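## Task

The rack's front face holds twelve drive blanks arranged as three rows of four. Press every protruding blank fully home so it seats and catches, except the blank in the middle row that is third counting from the right when facing the rack, which must stay untouched. The rack is loose on the table; tilting it beyond a slight amount counts as failure, and it must finish in its original place.

## Robot and tools

Robot: two YAM arms, left_arm and right_arm, each with a two-finger parallel gripper and a wrist camera. Base roots in the scene frame: left_arm at (-0.006, +0.301, 0) m, right_arm at (-0.007, -0.246, 0) m, both yawed very slightly (quat_wxyz about (1, 0, 0, -0.025) and (1, 0, 0, -0.020)). A camera stand is fixed behind the arms.

Frames: the scene frame has its origin on the table surface halfway between the nominal bases, +z up, +x forward over the table, +y toward left_arm. Reported hand positions, orientations and Hand targets use this frame. Offsets you command, however, are along the current Hand target's own axes. On the gripper, +z points out along the fingers and the fingers close along y. end_effector_position is the point between the pads, about 1 cm short of the tips. Reported poses can be off by a few cm, worse at long reach.

execute_actions: argument actions is a list of actions; each action is a table of up to 15 rows, one per 1/30 s control step (a short table repeats its last row to fill 15 steps). Every row is one flat list of 14 numbers in [-1, 1]: dx, dy, dz, rx, ry, rz, opening for left_arm, then the same seven for right_arm. The six pose numbers are an offset, measured from the arm's Hand target as it was when that action began (not from the previous row); scale 1.0 = 0.6 m for dx/dy/dz and 180 degrees for the rotation vector rx/ry/rz. Since each action restarts from the current Hand target, repeating an offset keeps moving further. Opening is absolute: +1 fully open (0.093 m), -1 closed. Sending all six pose zeros re-requests the current Hand target; a 0 for opening is a real command, so resend the present opening to keep a gripper unchanged. Optional cameras: list of names, ["all"], or [] for none; an empty actions list returns all images plus extra status (scene number, task).

move: target is either one 14-number row or a list of up to 15 rows, same layout and scale as above, each row an offset from the Hand targets at the move's start (not chained). The gripper travels a straight line, rotating the short way. speed: m/s, 0.002 to 2.9, default 0.25 (rotation capped at twice that in rad/s); one value or one per target. blend: corner rounding in m for lists; 0 stops at each point. opening_speed: rate of opening change per second on the -1..+1 scale, at least 0.2. grip_force: per-pad newtons, 10 to 50, one value or one per arm; persists; lower force closes slowly. blocking=false returns after about 0.5 s while motion continues. All paths share a 10 s cap. Moves do not avoid obstacles or the other arm. Fast moves overshoot and strike harder; aiming further beyond a contact presses harder. Avoid paths passing near an arm's own base (it can flip the shoulder); go around.

wait: seconds 0 to 10, holding last commands. stop: brakes a running move. zoom_image: camera (cam_head_left, cam_head_right, cam_left_wrist, cam_right_wrist) and region [x0, y0, x1, y1] in pixels of its newest image, at most 504 by 504. read_manual: licence texts only. finished_scene: scene = number of the scene being closed; irreversible.

Results: per arm end_effector_position (m) and end_effector_quat_wxyz in the scene frame; Hand target (your last commanded pose after clipping, the base for next offsets); Tool commands; grip_measured (+1 open, -1 closed; pads meet near -0.94; about 0.0208 higher per mm of held width); Joint positions (last entry is finger opening in m); Joint velocities (omitted or "within noise" when still); joint torques (include the arm's own weight; joints 1-3 wrap at ±28 N m). Calls running actions also list hand positions at some steps. A move adds a move: line: done, off_target, moving, held or fault, plus limits=paced (pose clipped) or limits=held (steps withheld). Done means at rest within 10 mm and 2 degrees; neither done nor off_target says anything about contact. MOTOR HOT appears at 75 °C; OVER-TEMPERATURE FAULT at 90 °C folds that arm and disables it; at 100 °C the arm goes limp. Heat rises from stretching out, holding loads, or pushing at an unreachable pose, even while you think.

Behaviour: commanded orientation is limited to 40 degrees from the measured one each step. Grippers often stop short or sag from friction and weight; check the reported pose after each move and correct tilt or send the remaining gap as a new offset. Tiny moves may not happen or may drift sideways. A blocked arm keeps pushing until you command it back behind its current position, so retract after each press.

Cameras: cam_head_left and cam_head_right (fixed, rigid pair behind the robot) and cam_left_wrist, cam_right_wrist, all 896x504; calibration is given in OpenCV convention and is accurate to a few mm near image centre.

Avoid: knocking or tipping the rack (it is free-standing; push each blank gently, roughly along the rack's inward normal, at low speed, and do not shove the rack out of place), anything falling off the table, fast impacts, the two arms or grippers touching each other, strain on a wrist camera cable, and arm fault stops. The excluded blank must not be touched.

Each tool is called by a JSON object that holds its "api" and its "payload".

## Session

{"api": "execute_actions", "payload": {"actions": []}}

Scene clock: 0.00 s.
left_arm: end_effector_position=(+0.3813, +0.3120, +0.0891) grip_measured=+1.000 end_effector_quat_wxyz=(+0.576, -0.057, +0.815, +0.028) | right_arm: end_effector_position=(+0.3657, -0.3151, +0.0875) grip_measured=+1.000 end_effector_quat_wxyz=(+0.564, +0.170, +0.805, -0.077)
Joint positions: left_arm=[0.015 1.557 0.354 0.858 -0.145 -0.073 0.093] | right_arm=[-0.031 1.521 0.343 0.805 0.254 0.17 0.093]
Joint velocities: within noise
Joint torques (N m): no reading
Heat: left arm: 24 °C; right arm: 24 °C.
Hand target: left_arm +0.3825, +0.3119, +0.0916; +0.578, -0.057, +0.813, +0.028 | right_arm +0.3698, -0.3154, +0.0969; +0.576, +0.170, +0.796, -0.075
Tool commands: left_gripper/opening=+1.0 right_gripper/opening=+1.0

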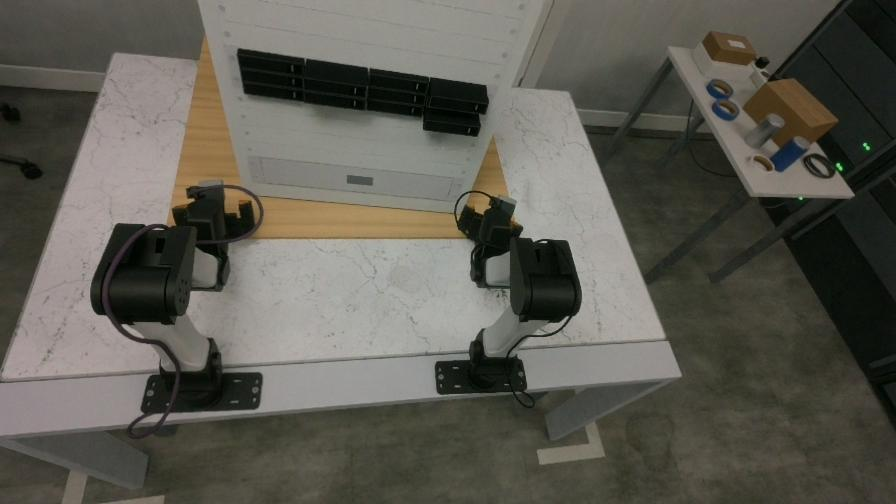

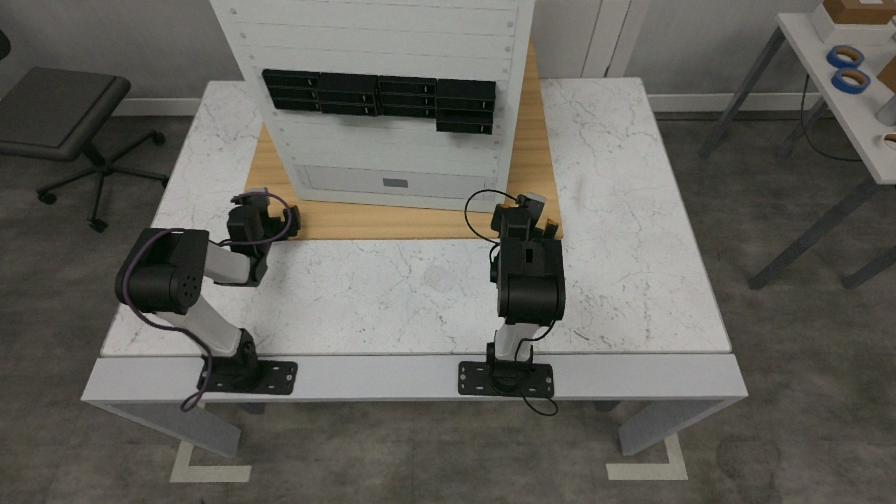

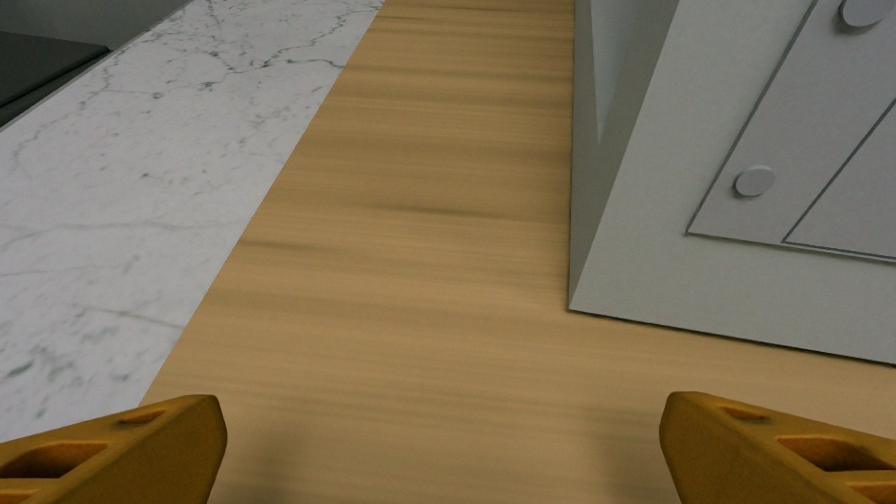

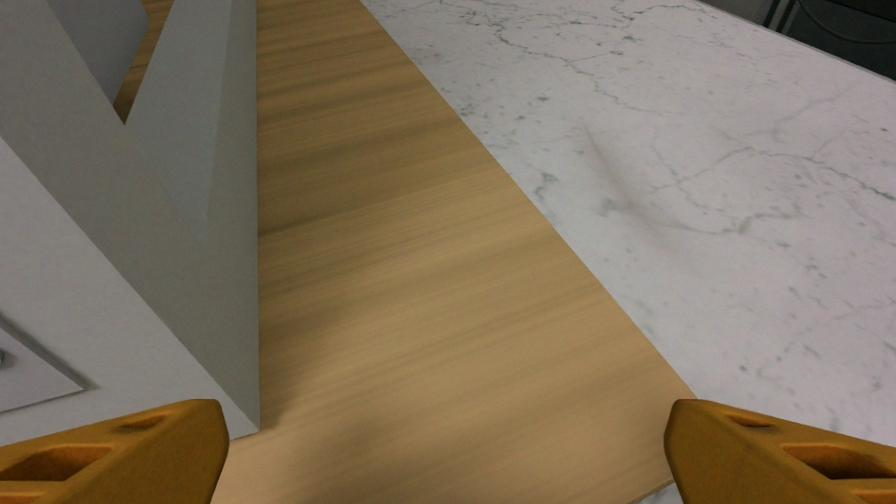

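{"api": "zoom_image", "payload": {"camera": "cam_head_left", "region": [220, 30, 520, 150]}}

{"api": "zoom_image", "payload": {"camera": "cam_head_right", "region": [240, 50, 520, 150]}}

Scaled by 1.680 from the camera's 896x504 image, which has a finer 1280x720 frame.

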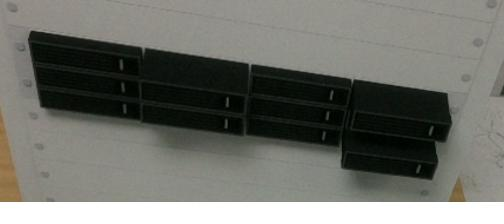

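Scaled by 1.800 from the camera's 896x504 image, which has a finer 1280x720 frame.

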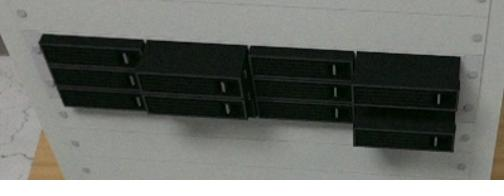

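{"api": "move", "payload": {"target": [-0.4397, -0.1825, -0.2872, 0.0693, -0.0501, 0.0248, -0.95, -0.4022, 0.2072, -0.3390, -0.0746, -0.0467, -0.0443, -0.95], "speed": 0.2, "cameras": ["all"]}}

Scene clock: 55.47 s.
left_arm: end_effector_position=(+0.3209, +0.2014, +0.3915) grip_measured=-0.945 end_effector_quat_wxyz=(+0.638, +0.039, +0.768, -0.034) | right_arm: end_effector_position=(+0.3014, -0.1813, +0.3870) grip_measured=-0.946 end_effector_quat_wxyz=(+0.633, +0.039, +0.772, -0.037)
Joint positions: left_arm=[-0.421 1.005 1.174 -0.366 -0.361 -0.073 0] | right_arm=[0.56 0.953 1.16 -0.45 0.615 0.134 0]
Joint torques (N m): left_arm=[-0.69 -1.84 9.22 1.99 -0.22 0.03] | right_arm=[0.83 -0.58 11.44 2.04 0.11 -0.03]
Heat: left arm: 29 °C; right arm: 29 °C.
Hand target: left_arm +0.3204, +0.1999, +0.3997; +0.642, +0.040, +0.765, -0.033 | right_arm +0.3004, -0.1800, +0.4001; +0.642, +0.041, +0.765, -0.034
Off the commanded pose: left_arm 0.008 m, 1 deg | right_arm 0.013 m, 1 deg.
move: off_target (right_arm)
camera_calibration:
cam_left_wrist: T_world_to_cam=[[-0.104847, -0.994487, 0.00143846, 0.234382], [-0.574841, 0.0594239, -0.816105, 0.531149], [0.81152, -0.0863929, -0.577902, 0.0650716], [0, 0, 0, 1]] pos_world=[0.277093, 0.207148, 0.470741]
cam_right_wrist: T_world_to_cam=[[-0.128819, -0.991655, 0.00504173, -0.143009], [-0.582549, 0.0715586, -0.809639, 0.541144], [0.802522, -0.107234, -0.586906, 0.0483045], [0, 0, 0, 1]] pos_world=[0.258055, -0.175359, 0.467203]

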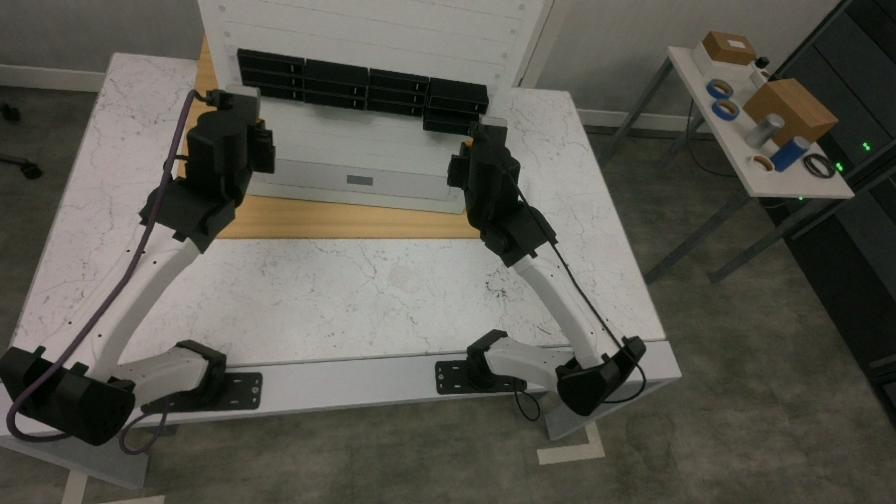

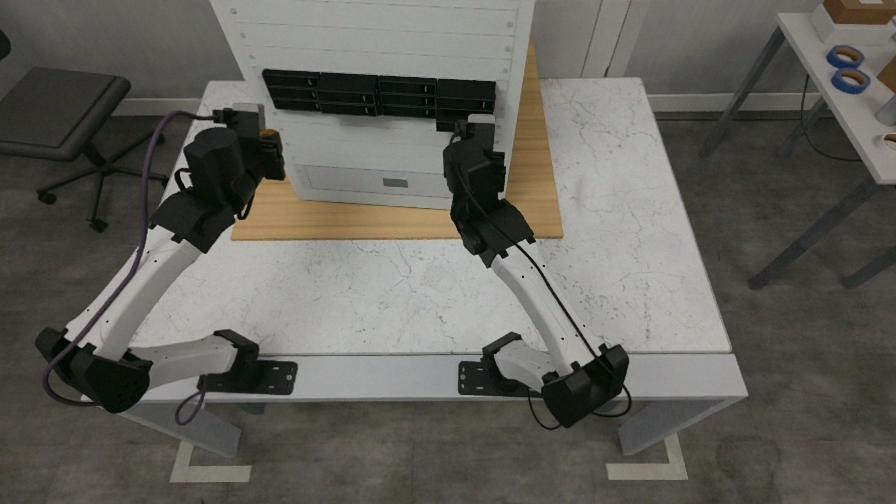

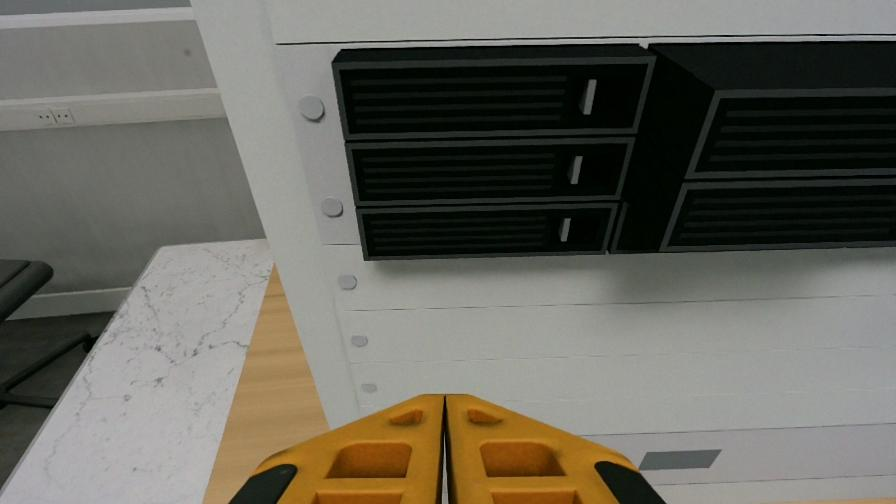

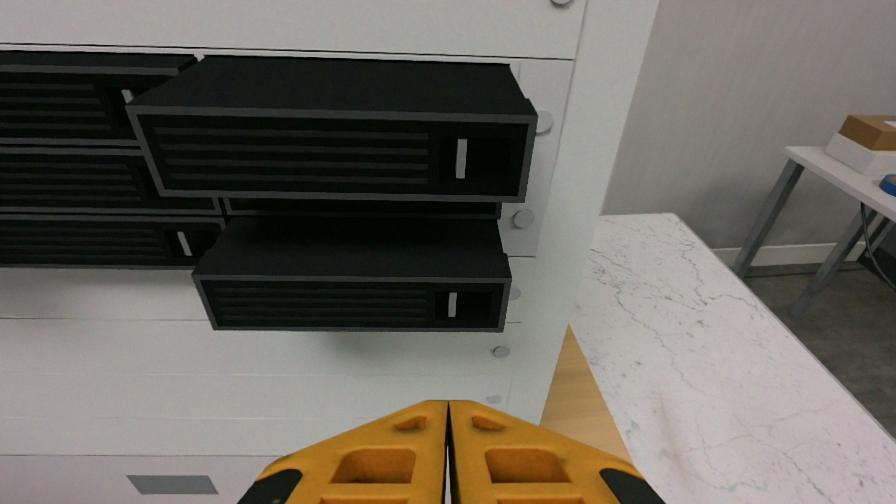

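{"api": "zoom_image", "payload": {"camera": "cam_head_right", "region": [280, 160, 460, 250]}}

{"api": "zoom_image", "payload": {"camera": "cam_left_wrist", "region": [290, 30, 690, 280]}}

{"api": "zoom_image", "payload": {"camera": "cam_right_wrist", "region": [0, 30, 560, 350]}}

Scaled by 2.800 from the camera's 896x504 image, which has a finer 1280x720 frame.

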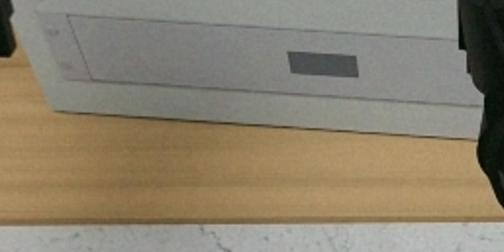

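Scaled by 1.260 from the camera's 896x504 image, which has a finer 1280x720 frame.

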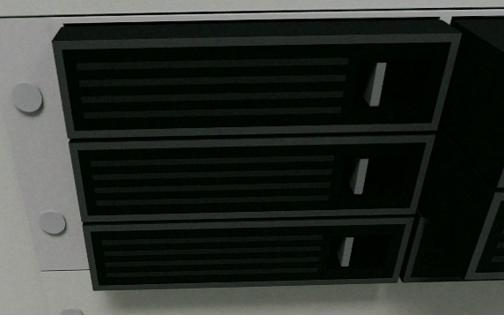

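Region (0, 30, 560, 350) is 560x320 pixels. A region can be at most 504 by 504 pixels.

{"api": "move", "payload": {"target": [-0.0172, -0.2007, 0.0014, 0, 0, 0, -0.95, -0.0679, 0.0459, 0.0539, 0, 0, 0, -0.95], "speed": 0.12, "cameras": ["cam_left_wrist", "cam_right_wrist"]}}

Scene clock: 121.80 s.
left_arm: end_effector_position=(+0.3107, +0.0819, +0.4010) grip_measured=-0.945 end_effector_quat_wxyz=(+0.639, +0.049, +0.767, -0.026) | right_arm: end_effector_position=(+0.3425, -0.1579, +0.4207) grip_measured=-0.946 end_effector_quat_wxyz=(+0.632, +0.039, +0.773, -0.038)
Joint positions: left_arm=[-0.875 1.279 1.382 -0.369 -0.802 -0.17 0] | right_arm=[0.56 1.172 1.406 -0.479 0.616 0.134 0]
Joint torques (N m): left_arm=[-0.42 -4.16 9.72 1.82 -0.33 -0.2] | right_arm=[0.46 -2.1 11.74 2.08 0.06 -0.03]
Heat: left arm: 39 °C; right arm: 33 °C.
Hand target: left_arm +0.3105, +0.0799, +0.4098; +0.642, +0.040, +0.765, -0.033 | right_arm +0.3419, -0.1567, +0.4346; +0.642, +0.041, +0.765, -0.034
Off the commanded pose: left_arm 0.009 m, 1 deg | right_arm 0.014 m, 2 deg.
move: off_target (right_arm)
camera_calibration:
cam_left_wrist: T_world_to_cam=[[-0.110618, -0.993579, -0.0237562, 0.126318], [-0.572249, 0.0832166, -0.815847, 0.537253], [0.812585, -0.0766525, -0.57778, 0.0672168], [0, 0, 0, 1]] pos_world=[0.266797, 0.0859514, 0.480154]
cam_right_wrist: T_world_to_cam=[[-0.129545, -0.991554, 0.00626497, -0.114951], [-0.583798, 0.0711622, -0.808774, 0.590706], [0.801497, -0.10843, -0.588086, 0.0383145], [0, 0, 0, 1]] pos_world=[0.299253, -0.151862, 0.501]
Images, in order (width x height): cam_left_wrist 896x504, cam_right_wrist 896x504.

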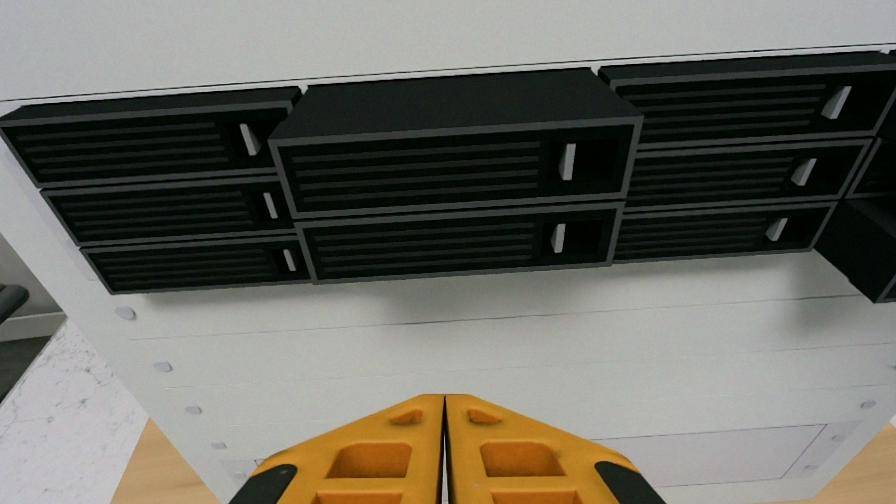

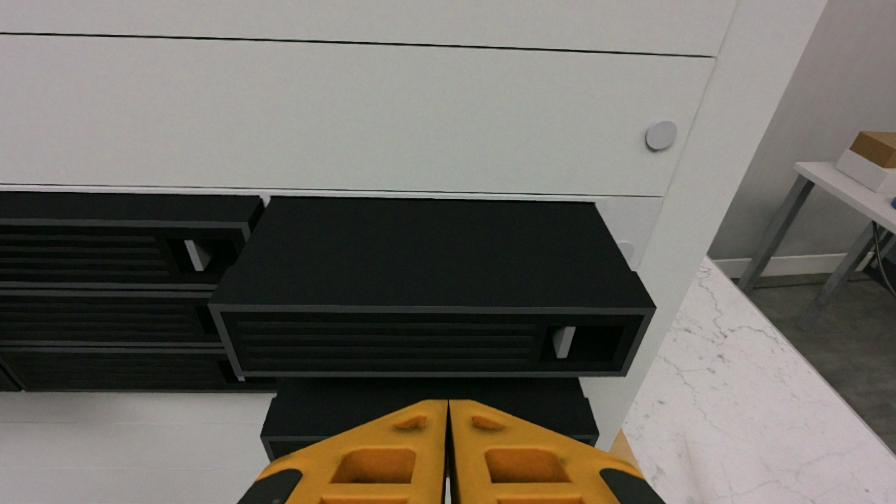

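{"api": "move", "payload": {"target": [0, 0, 0, 0, 0, 0, -0.95, -0.00868, -0.00044, 0.04924, 0, 0, 0, -0.95], "speed": 0.05, "cameras": ["cam_right_wrist"]}}

Scene clock: 138.57 s.
left_arm: end_effector_position=(+0.3107, +0.0821, +0.4009) grip_measured=-0.945 end_effector_quat_wxyz=(+0.639, +0.049, +0.768, -0.026) | right_arm: end_effector_position=(+0.3686, -0.1590, +0.4151) grip_measured=-0.946 end_effector_quat_wxyz=(+0.624, +0.035, +0.780, -0.042)
Joint positions: left_arm=[-0.875 1.279 1.382 -0.37 -0.803 -0.171 0] | right_arm=[0.501 1.251 1.448 -0.458 0.556 0.119 0]
Joint torques (N m): left_arm=[-0.51 -4.27 9.66 1.81 -0.35 -0.18] | right_arm=[-0.84 -2.84 11.95 2.35 -0.07 -0.11]
Heat: left arm: 40 °C; right arm: 33 °C.
Hand target: left_arm +0.3105, +0.0800, +0.4098; +0.642, +0.040, +0.765, -0.033 | right_arm +0.3718, -0.1601, +0.4345; +0.642, +0.041, +0.765, -0.034
Off the commanded pose: left_arm 0.009 m, 1 deg | right_arm 0.020 m, 3 deg.
move: off_target (right_arm)
camera_calibration:
cam_right_wrist: T_world_to_cam=[[-0.128058, -0.991604, 0.0179473, -0.118003], [-0.602141, 0.0633574, -0.795872, 0.601588], [0.788053, -0.112725, -0.605199, 0.0253742], [0, 0, 0, 1]] pos_world=[0.327133, -0.152267, 0.496261]
Images, in order (width x height): cam_right_wrist 896x504.

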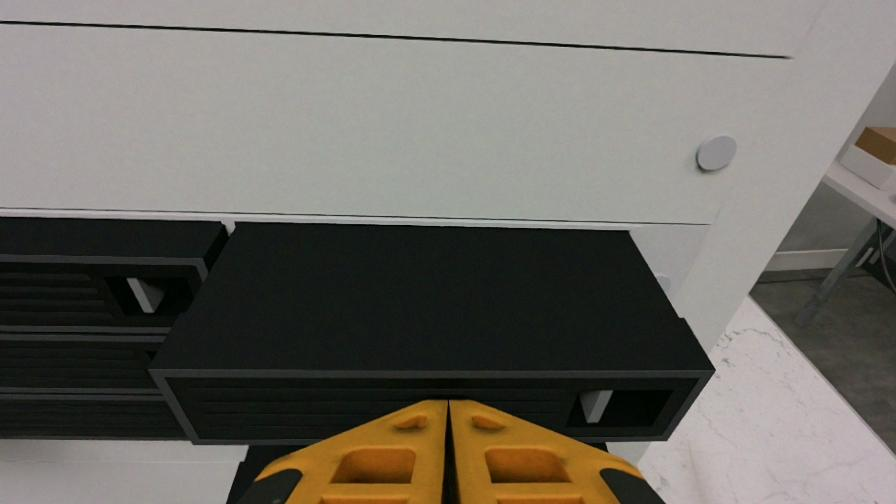

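{"api": "move", "payload": {"target": [0, 0, 0, 0, 0, 0, -0.95, -0.0045, -0.00015, 0.01641, 0, 0, 0, -0.95], "speed": 0.05, "cameras": ["cam_right_wrist"]}}

Scene clock: 145.20 s.
left_arm: end_effector_position=(+0.3107, +0.0821, +0.4009) grip_measured=-0.945 end_effector_quat_wxyz=(+0.639, +0.049, +0.768, -0.026) | right_arm: end_effector_position=(+0.3784, -0.1601, +0.4162) grip_measured=-0.946 end_effector_quat_wxyz=(+0.624, +0.036, +0.780, -0.041)
Joint positions: left_arm=[-0.875 1.279 1.382 -0.37 -0.803 -0.171 0] | right_arm=[0.478 1.281 1.472 -0.448 0.534 0.114 0]
Joint torques (N m): left_arm=[-0.54 -4.33 9.73 1.81 -0.32 -0.18] | right_arm=[-0.84 -3.07 12.03 2.37 -0.06 -0.08]
Heat: left arm: 41 °C; right arm: 34 °C.
Hand target: left_arm +0.3105, +0.0800, +0.4098; +0.642, +0.040, +0.765, -0.033 | right_arm +0.3819, -0.1613, +0.4356; +0.642, +0.041, +0.765, -0.034
Off the commanded pose: left_arm 0.009 m, 1 deg | right_arm 0.020 m, 3 deg.
move: off_target (right_arm)
camera_calibration:
cam_right_wrist: T_world_to_cam=[[-0.128031, -0.99163, 0.0166761, -0.117325], [-0.602119, 0.0643575, -0.795808, 0.608614], [0.788074, -0.111929, -0.605319, 0.0182765], [0, 0, 0, 1]] pos_world=[0.337033, -0.153466, 0.49736]
Images, in order (width x height): cam_right_wrist 896x504.

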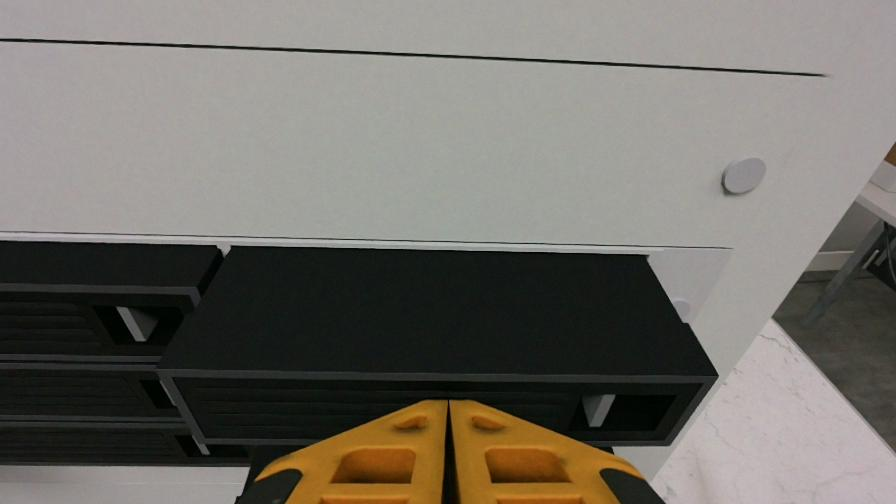

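{"api": "move", "payload": {"target": [0, 0, 0, 0, 0, 0, -0.95, -0.0058, -0.0003, 0.03282, 0, 0, 0, -0.95], "speed": 0.05, "cameras": ["cam_right_wrist"]}}

Scene clock: 148.60 s.
left_arm: end_effector_position=(+0.3107, +0.0821, +0.4009) grip_measured=-0.945 end_effector_quat_wxyz=(+0.639, +0.049, +0.768, -0.026) | right_arm: end_effector_position=(+0.3968, -0.1624, +0.4167) grip_measured=-0.946 end_effector_quat_wxyz=(+0.623, +0.037, +0.780, -0.041)
Joint positions: left_arm=[-0.875 1.279 1.382 -0.37 -0.803 -0.171 0] | right_arm=[0.441 1.337 1.513 -0.429 0.498 0.105 0]
Joint torques (N m): left_arm=[-0.59 -4.11 9.55 1.81 -0.34 -0.23] | right_arm=[-0.85 -3.29 12.04 2.43 -0.13 -0.08]
Heat: left arm: 41 °C; right arm: 34 °C.
Hand target: left_arm +0.3105, +0.0800, +0.4098; +0.642, +0.040, +0.765, -0.033 | right_arm +0.4018, -0.1636, +0.4355; +0.642, +0.041, +0.765, -0.034
Off the commanded pose: left_arm 0.009 m, 1 deg | right_arm 0.019 m, 3 deg.
move: off_target (right_arm)
camera_calibration:
cam_right_wrist: T_world_to_cam=[[-0.128429, -0.991604, 0.0150935, -0.116425], [-0.602766, 0.065964, -0.795187, 0.620492], [0.787515, -0.111223, -0.606177, 0.00460561], [0, 0, 0, 1]] pos_world=[0.355432, -0.155865, 0.497956]
Images, in order (width x height): cam_right_wrist 896x504.

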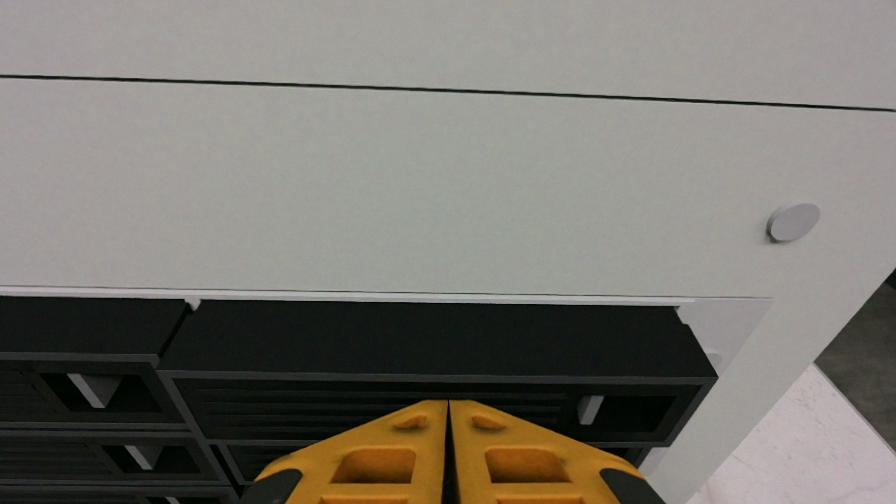

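{"api": "move", "payload": {"target": [0, 0, 0, 0, 0, 0, -0.95, -0.00145, -0.00007, 0.0082, 0, 0, 0, -0.95], "speed": 0.03, "cameras": ["cam_right_wrist"]}}

{"api": "zoom_image", "payload": {"camera": "cam_right_wrist", "region": [0, 250, 500, 500]}}

Scene clock: 151.80 s.
left_arm: end_effector_position=(+0.3107, +0.0821, +0.4009) grip_measured=-0.945 end_effector_quat_wxyz=(+0.639, +0.049, +0.768, -0.026) | right_arm: end_effector_position=(+0.4012, -0.1629, +0.4168) grip_measured=-0.946 end_effector_quat_wxyz=(+0.623, +0.036, +0.780, -0.040)
Joint positions: left_arm=[-0.875 1.279 1.382 -0.37 -0.803 -0.171 0] | right_arm=[0.432 1.351 1.524 -0.426 0.489 0.102 0]
Joint torques (N m): left_arm=[-0.42 -4.12 9.66 1.83 -0.31 -0.23] | right_arm=[-1.06 -3.23 12.03 2.45 -0.11 -0.09]
Heat: left arm: 41 °C; right arm: 34 °C.
Hand target: left_arm +0.3105, +0.0800, +0.4098; +0.642, +0.040, +0.765, -0.033 | right_arm +0.4068, -0.1642, +0.4354; +0.642, +0.041, +0.765, -0.034
Off the commanded pose: left_arm 0.009 m, 1 deg | right_arm 0.020 m, 3 deg.
move: off_target (right_arm)
camera_calibration:
cam_right_wrist: T_world_to_cam=[[-0.128154, -0.991635, 0.0153639, -0.116694], [-0.603323, 0.0656561, -0.79479, 0.623217], [0.787133, -0.111125, -0.60669, 0.0015422], [0, 0, 0, 1]] pos_world=[0.359832, -0.156465, 0.498055]
Images, in order (width x height): cam_right_wrist 896x504.

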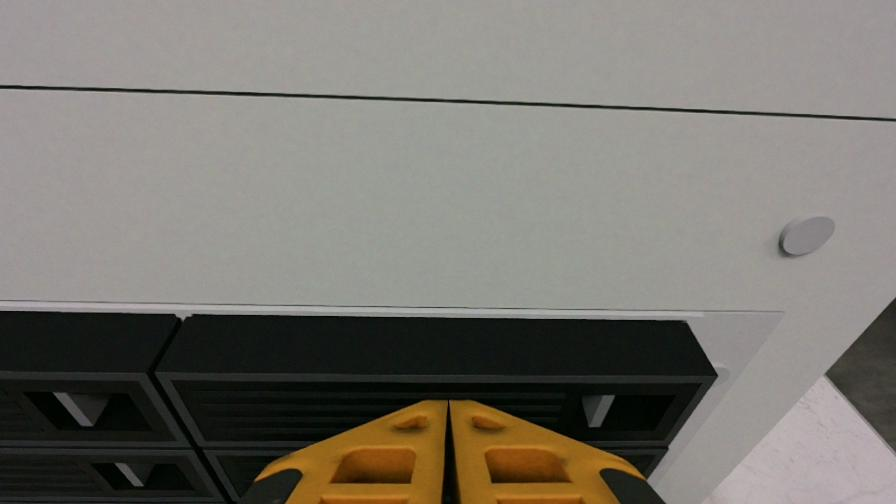

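Scaled by 1.008 from the camera's 896x504 image, which has a finer 1280x720 frame.

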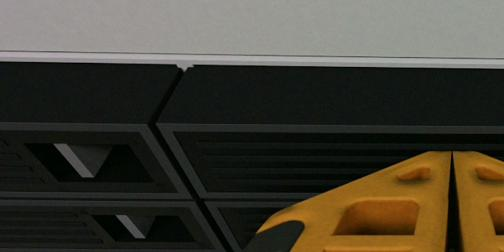

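{"api": "move", "payload": {"target": [0, 0, 0, 0, 0, 0, -0.95, -0.00087, -0.00004, 0.00492, 0, 0, 0, -0.95], "speed": 0.02, "cameras": ["cam_right_wrist"]}}

{"api": "zoom_image", "payload": {"camera": "cam_right_wrist", "region": [0, 250, 500, 500]}}

Scene clock: 159.33 s.
left_arm: end_effector_position=(+0.3107, +0.0821, +0.4009) grip_measured=-0.945 end_effector_quat_wxyz=(+0.639, +0.049, +0.768, -0.026) | right_arm: end_effector_position=(+0.4013, -0.1629, +0.4170) grip_measured=-0.946 end_effector_quat_wxyz=(+0.622, +0.035, +0.781, -0.040)
Joint positions: left_arm=[-0.875 1.279 1.382 -0.37 -0.803 -0.171 0] | right_arm=[0.431 1.353 1.529 -0.432 0.486 0.101 0]
Joint torques (N m): left_arm=[-0.49 -4.11 9.66 1.81 -0.34 -0.18] | right_arm=[-1.36 -2.63 12.11 2.56 -0.14 -0.09]
Heat: left arm: 42 °C; right arm: 34 °C.
Hand target: left_arm +0.3105, +0.0800, +0.4098; +0.642, +0.040, +0.765, -0.033 | right_arm +0.4097, -0.1644, +0.4355; +0.642, +0.041, +0.765, -0.034
Off the commanded pose: left_arm 0.009 m, 1 deg | right_arm 0.020 m, 3 deg.
move: off_target (right_arm)
camera_calibration:
cam_right_wrist: T_world_to_cam=[[-0.12602, -0.99188, 0.0171362, -0.118235], [-0.605775, 0.0632626, -0.793117, 0.623361], [0.785592, -0.110329, -0.608828, 0.00316348], [0, 0, 0, 1]] pos_world=[0.360231, -0.156362, 0.49835]
Images, in order (width x height): cam_right_wrist 896x504.

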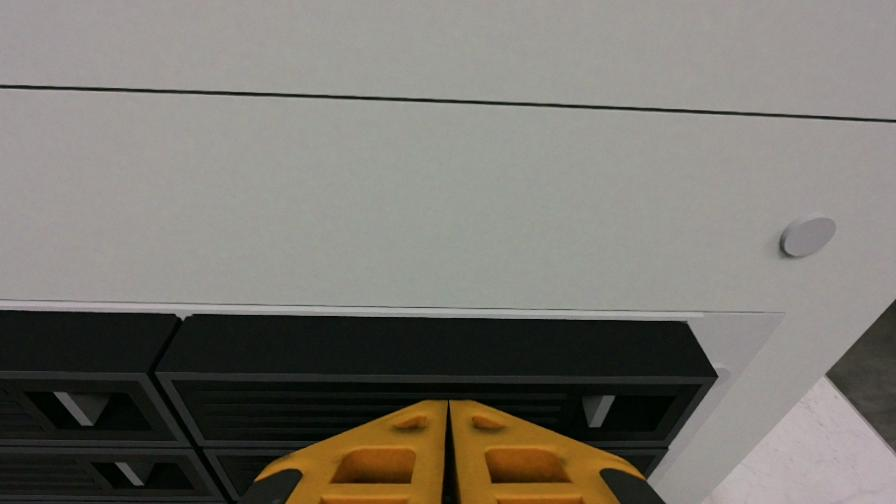

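Scaled by 1.008 from the camera's 896x504 image, which has a finer 1280x720 frame.

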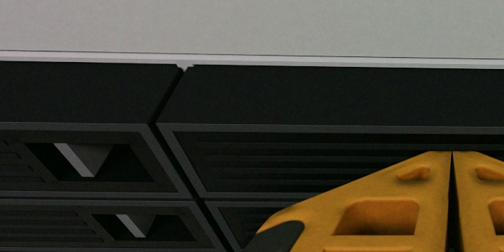

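{"api": "move", "payload": {"target": [0, 0, 0, 0, 0, 0, -0.95, -0.00145, -0.00007, 0.0082, 0, 0, 0, -0.95], "speed": 0.02, "cameras": ["cam_right_wrist"]}}

Scene clock: 163.20 s.
left_arm: end_effector_position=(+0.3107, +0.0821, +0.4009) grip_measured=-0.945 end_effector_quat_wxyz=(+0.639, +0.049, +0.768, -0.026) | right_arm: end_effector_position=(+0.4016, -0.1626, +0.4171) grip_measured=-0.946 end_effector_quat_wxyz=(+0.619, +0.032, +0.784, -0.041)
Joint positions: left_arm=[-0.875 1.279 1.382 -0.37 -0.803 -0.171 0] | right_arm=[0.43 1.358 1.541 -0.447 0.481 0.099 0]
Joint torques (N m): left_arm=[-0.59 -4.14 9.62 1.82 -0.31 -0.21] | right_arm=[-1.99 -1.84 11.95 2.75 -0.16 -0.09]
Heat: left arm: 42 °C; right arm: 34 °C.
Hand target: left_arm +0.3105, +0.0800, +0.4098; +0.642, +0.040, +0.765, -0.033 | right_arm +0.4146, -0.1650, +0.4356; +0.642, +0.041, +0.765, -0.034
Off the commanded pose: left_arm 0.009 m, 1 deg | right_arm 0.023 m, 4 deg.
move: off_target (right_arm)
camera_calibration:
cam_right_wrist: T_world_to_cam=[[-0.121903, -0.992304, 0.0217342, -0.121576], [-0.612436, 0.0579687, -0.788392, 0.623487], [0.781064, -0.109418, -0.61479, 0.00755123], [0, 0, 0, 1]] pos_world=[0.361128, -0.155957, 0.498837]
Images, in order (width x height): cam_right_wrist 896x504.

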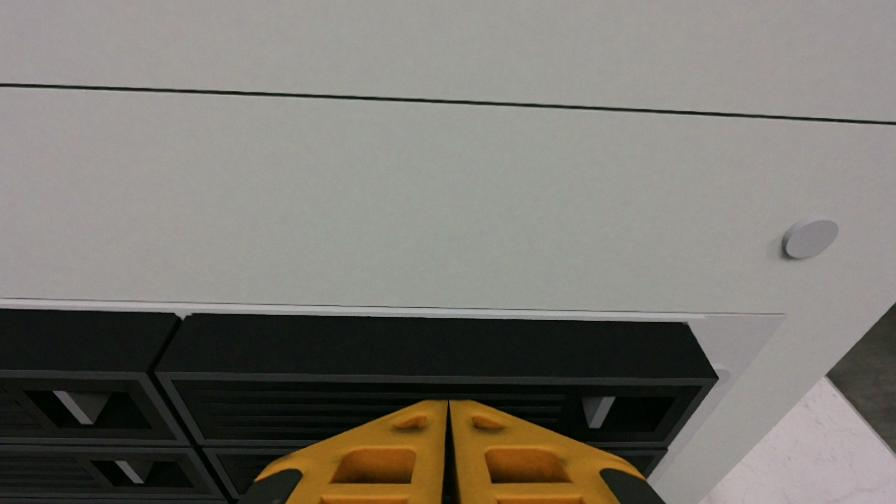

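{"api": "move", "payload": {"target": [0, 0, 0, 0, 0, 0, -0.95, 0.0145, 0.0007, -0.082, 0, 0, 0, -0.95], "speed": 0.08, "cameras": ["cam_right_wrist", "cam_head_right"]}}

{"api": "zoom_image", "payload": {"camera": "cam_right_wrist", "region": [50, 200, 550, 500]}}

Scene clock: 167.53 s.
left_arm: end_effector_position=(+0.3107, +0.0821, +0.4009) grip_measured=-0.945 end_effector_quat_wxyz=(+0.639, +0.049, +0.768, -0.026) | right_arm: end_effector_position=(+0.3695, -0.1594, +0.4349) grip_measured=-0.946 end_effector_quat_wxyz=(+0.640, +0.036, +0.767, -0.038)
Joint positions: left_arm=[-0.875 1.279 1.382 -0.37 -0.803 -0.171 0] | right_arm=[0.497 1.26 1.496 -0.447 0.552 0.099 0]
Joint torques (N m): left_arm=[-0.49 -4.18 9.73 1.82 -0.31 -0.19] | right_arm=[0.75 -5.04 6.9 2.1 0.13 0.19]
Heat: left arm: 42 °C; right arm: 35 °C.
Hand target: left_arm +0.3105, +0.0800, +0.4098; +0.642, +0.040, +0.765, -0.033 | right_arm +0.3650, -0.1594, +0.4354; +0.642, +0.041, +0.765, -0.034
Off the commanded pose: left_arm 0.009 m, 1 deg | right_arm 0.005 m, 1 deg.
move: done
camera_calibration:
cam_right_wrist: T_world_to_cam=[[-0.124541, -0.992174, 0.00893106, -0.116115], [-0.568472, 0.0639733, -0.820212, 0.616241], [0.813221, -0.107227, -0.571991, 0.0137466], [0, 0, 0, 1]] pos_world=[0.324675, -0.153155, 0.514348]
Images, in order (width x height): cam_head_right 896x504, cam_right_wrist 896x504.

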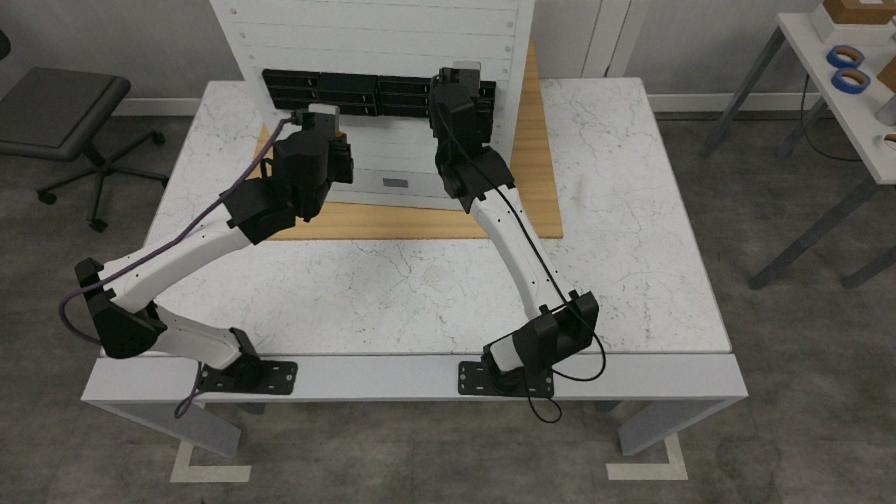

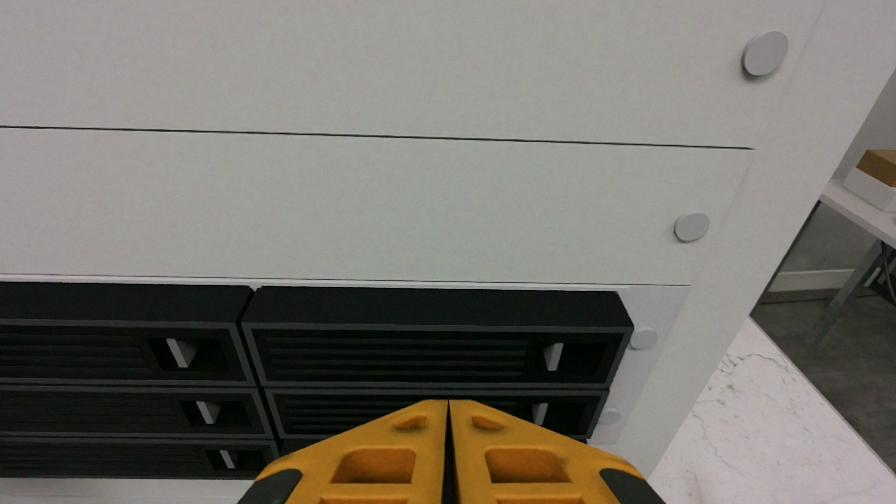

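Scaled by 1.008 from the camera's 896x504 image, which has a finer 1280x720 frame.

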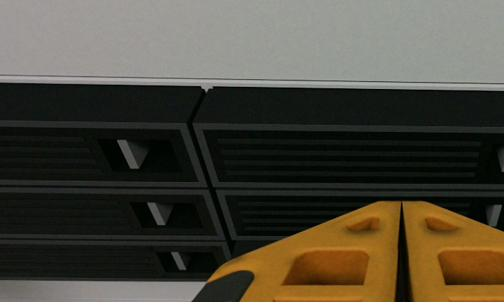

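{"api": "move", "payload": {"target": [[0, 0, 0, 0, 0, 0, -0.95, 0.01013, 0.00051, -0.05745, 0, 0, 0, -0.95], [0, 0, 0, 0, 0, 0, -0.95, 0.1004, 0.0005, -0.04153, 0, 0, 0, -0.95]], "speed": 0.12, "blend": [0.02, 0], "cameras": ["cam_right_wrist", "cam_left_wrist"]}}

Scene clock: 176.23 s.
left_arm: end_effector_position=(+0.3107, +0.0821, +0.4009) grip_measured=-0.945 end_effector_quat_wxyz=(+0.639, +0.049, +0.768, -0.026) | right_arm: end_effector_position=(+0.3331, -0.1562, +0.3740) grip_measured=-0.946 end_effector_quat_wxyz=(+0.631, +0.032, +0.774, -0.044)
Joint positions: left_arm=[-0.875 1.279 1.382 -0.37 -0.803 -0.171 0] | right_arm=[0.59 1.08 1.162 -0.335 0.645 0.125 0]
Joint torques (N m): left_arm=[-0.55 -4.14 9.78 1.84 -0.33 -0.18] | right_arm=[0.81 -3.73 7.8 2.32 0.12 0.18]
Heat: left arm: 42 °C; right arm: 35 °C.
Hand target: left_arm +0.3105, +0.0800, +0.4098; +0.642, +0.040, +0.765, -0.033 | right_arm +0.3302, -0.1554, +0.3806; +0.642, +0.041, +0.765, -0.034
Off the commanded pose: left_arm 0.009 m, 1 deg | right_arm 0.007 m, 2 deg.
move: done; blend cut to 0.0175 m at target 1
camera_calibration:
cam_left_wrist: T_world_to_cam=[[-0.109823, -0.993665, -0.0238341, 0.126252], [-0.572411, 0.0828318, -0.815772, 0.537285], [0.812579, -0.0759476, -0.577882, 0.0672145], [0, 0, 0, 1]] pos_world=[0.266796, 0.0860533, 0.480153]
cam_right_wrist: T_world_to_cam=[[-0.125769, -0.991728, 0.0256612, -0.122706], [-0.587692, 0.0536408, -0.807304, 0.545268], [0.79925, -0.116615, -0.589577, 0.0185978], [0, 0, 0, 1]] pos_world=[0.290153, -0.148771, 0.454311]
Images, in order (width x height): cam_left_wrist 896x504, cam_right_wrist 896x504.

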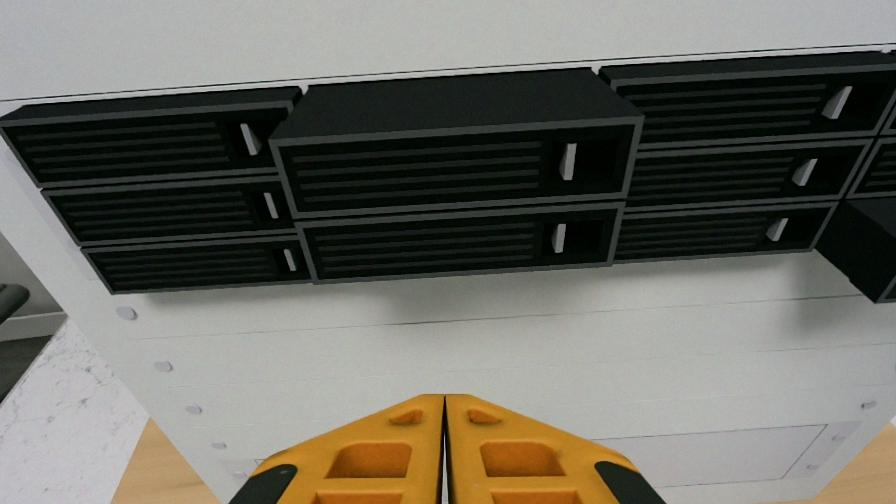

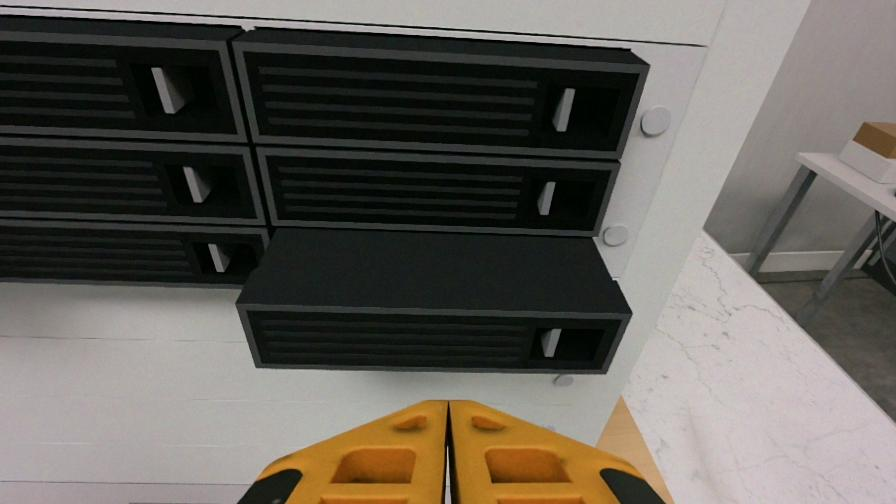

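{"api": "move", "payload": {"target": [0, 0, 0, 0, 0, 0, -0.95, -0.005, -0.0006, 0.0668, 0, 0, 0, -0.95], "speed": 0.06, "cameras": ["cam_right_wrist"]}}

Scene clock: 183.70 s.
left_arm: end_effector_position=(+0.3107, +0.0821, +0.4009) grip_measured=-0.945 end_effector_quat_wxyz=(+0.639, +0.049, +0.768, -0.026) | right_arm: end_effector_position=(+0.3660, -0.1594, +0.3598) grip_measured=-0.946 end_effector_quat_wxyz=(+0.626, +0.036, +0.778, -0.041)
Joint positions: left_arm=[-0.875 1.279 1.382 -0.37 -0.803 -0.171 0] | right_arm=[0.504 1.171 1.162 -0.247 0.56 0.119 0]
Joint torques (N m): left_arm=[-0.61 -4.12 9.61 1.85 -0.32 -0.19] | right_arm=[-0.79 -2.77 11.52 2.38 -0.09 -0.08]
Heat: left arm: 43 °C; right arm: 35 °C.
Hand target: left_arm +0.3105, +0.0800, +0.4098; +0.642, +0.040, +0.765, -0.033 | right_arm +0.3700, -0.1599, +0.3766; +0.642, +0.041, +0.765, -0.034
Off the commanded pose: left_arm 0.009 m, 1 deg | right_arm 0.017 m, 3 deg.
move: off_target (right_arm)
camera_calibration:
cam_right_wrist: T_world_to_cam=[[-0.128537, -0.991584, 0.0154556, -0.116716], [-0.597969, 0.0650614, -0.798874, 0.55595], [0.791145, -0.111927, -0.6013, -0.00859396], [0, 0, 0, 1]] pos_world=[0.324238, -0.152866, 0.44077]
Images, in order (width x height): cam_right_wrist 896x504.

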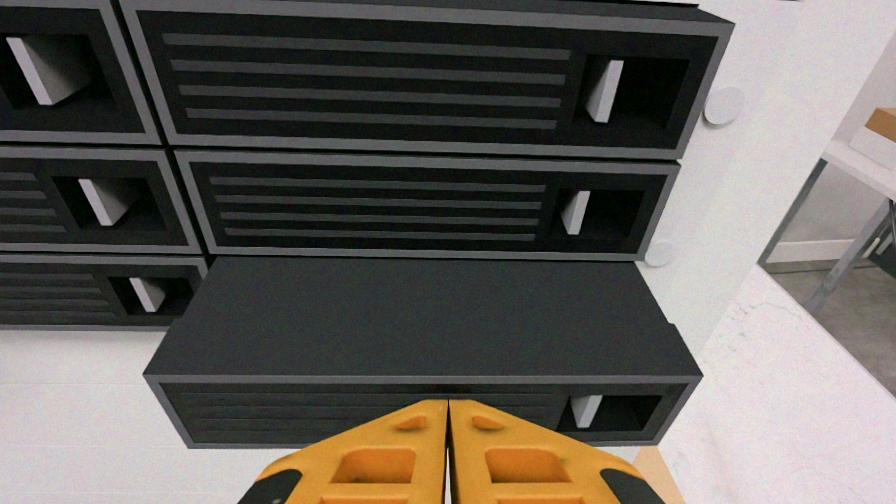

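{"api": "move", "payload": {"target": [0, 0, 0, 0, 0, 0, -0.95, -0.01157, -0.00058, 0.06565, 0, 0, 0, -0.95], "speed": 0.06, "cameras": ["cam_right_wrist"]}}

{"api": "zoom_image", "payload": {"camera": "cam_right_wrist", "region": [0, 250, 500, 500]}}

Scene clock: 187.67 s.
left_arm: end_effector_position=(+0.3107, +0.0821, +0.4009) grip_measured=-0.945 end_effector_quat_wxyz=(+0.639, +0.049, +0.768, -0.026) | right_arm: end_effector_position=(+0.4014, -0.1647, +0.3553) grip_measured=-0.946 end_effector_quat_wxyz=(+0.620, +0.037, +0.782, -0.044)
Joint positions: left_arm=[-0.875 1.279 1.382 -0.37 -0.803 -0.171 0] | right_arm=[0.428 1.285 1.227 -0.201 0.49 0.101 0]
Joint torques (N m): left_arm=[-0.61 -4.31 9.78 1.82 -0.33 -0.22] | right_arm=[-1.14 -2.89 12.9 2.49 -0.17 -0.07]
Heat: left arm: 43 °C; right arm: 35 °C.
Hand target: left_arm +0.3105, +0.0800, +0.4098; +0.642, +0.040, +0.765, -0.033 | right_arm +0.4097, -0.1645, +0.3766; +0.642, +0.041, +0.765, -0.034
Off the commanded pose: left_arm 0.009 m, 1 deg | right_arm 0.023 m, 3 deg.
move: off_target (right_arm)
camera_calibration:
cam_right_wrist: T_world_to_cam=[[-0.132683, -0.990954, 0.0201372, -0.117199], [-0.60803, 0.0653331, -0.791221, 0.575132], [0.782748, -0.117225, -0.611199, -0.0338208], [0, 0, 0, 1]] pos_world=[0.360621, -0.157679, 0.436746]
Images, in order (width x height): cam_right_wrist 896x504.

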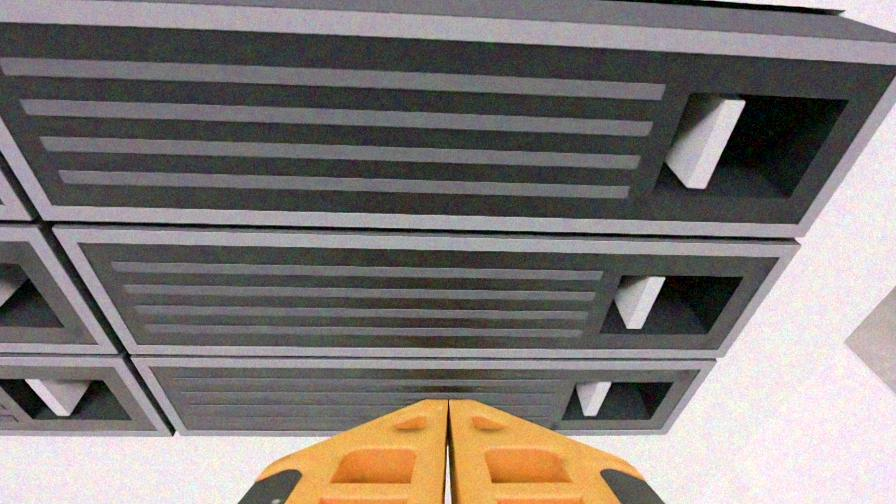

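Scaled by 1.008 from the camera's 896x504 image, which has a finer 1280x720 frame.

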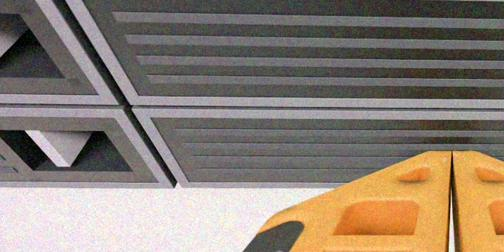

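{"api": "move", "payload": {"target": [0, 0, 0, 0, 0, 0, -0.95, -0.00145, -0.00007, 0.0082, 0, 0, 0, -0.95], "speed": 0.03, "cameras": ["cam_right_wrist"]}}

Scene clock: 190.30 s.
left_arm: end_effector_position=(+0.3107, +0.0821, +0.4009) grip_measured=-0.945 end_effector_quat_wxyz=(+0.639, +0.049, +0.768, -0.026) | right_arm: end_effector_position=(+0.4016, -0.1645, +0.3553) grip_measured=-0.946 end_effector_quat_wxyz=(+0.618, +0.035, +0.784, -0.045)
Joint positions: left_arm=[-0.875 1.279 1.382 -0.37 -0.803 -0.171 0] | right_arm=[0.428 1.288 1.235 -0.213 0.489 0.099 0]
Joint torques (N m): left_arm=[-0.51 -3.96 9.7 1.8 -0.36 -0.19] | right_arm=[-1.85 -1.84 13.07 2.7 -0.25 -0.08]
Heat: left arm: 43 °C; right arm: 35 °C.
Hand target: left_arm +0.3105, +0.0800, +0.4098; +0.642, +0.040, +0.765, -0.033 | right_arm +0.4146, -0.1650, +0.3765; +0.642, +0.041, +0.765, -0.034
Off the commanded pose: left_arm 0.009 m, 1 deg | right_arm 0.025 m, 4 deg.
move: off_target (right_arm)
camera_calibration:
cam_right_wrist: T_world_to_cam=[[-0.130873, -0.991074, 0.0253947, -0.119674], [-0.613512, 0.060841, -0.787338, 0.575397], [0.778765, -0.118621, -0.615998, -0.0309017], [0, 0, 0, 1]] pos_world=[0.361416, -0.157279, 0.437036]
Images, in order (width x height): cam_right_wrist 896x504.

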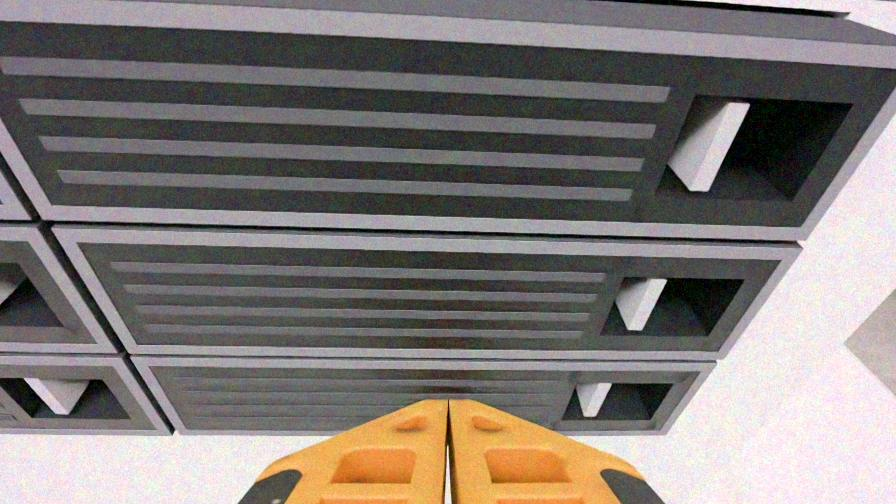

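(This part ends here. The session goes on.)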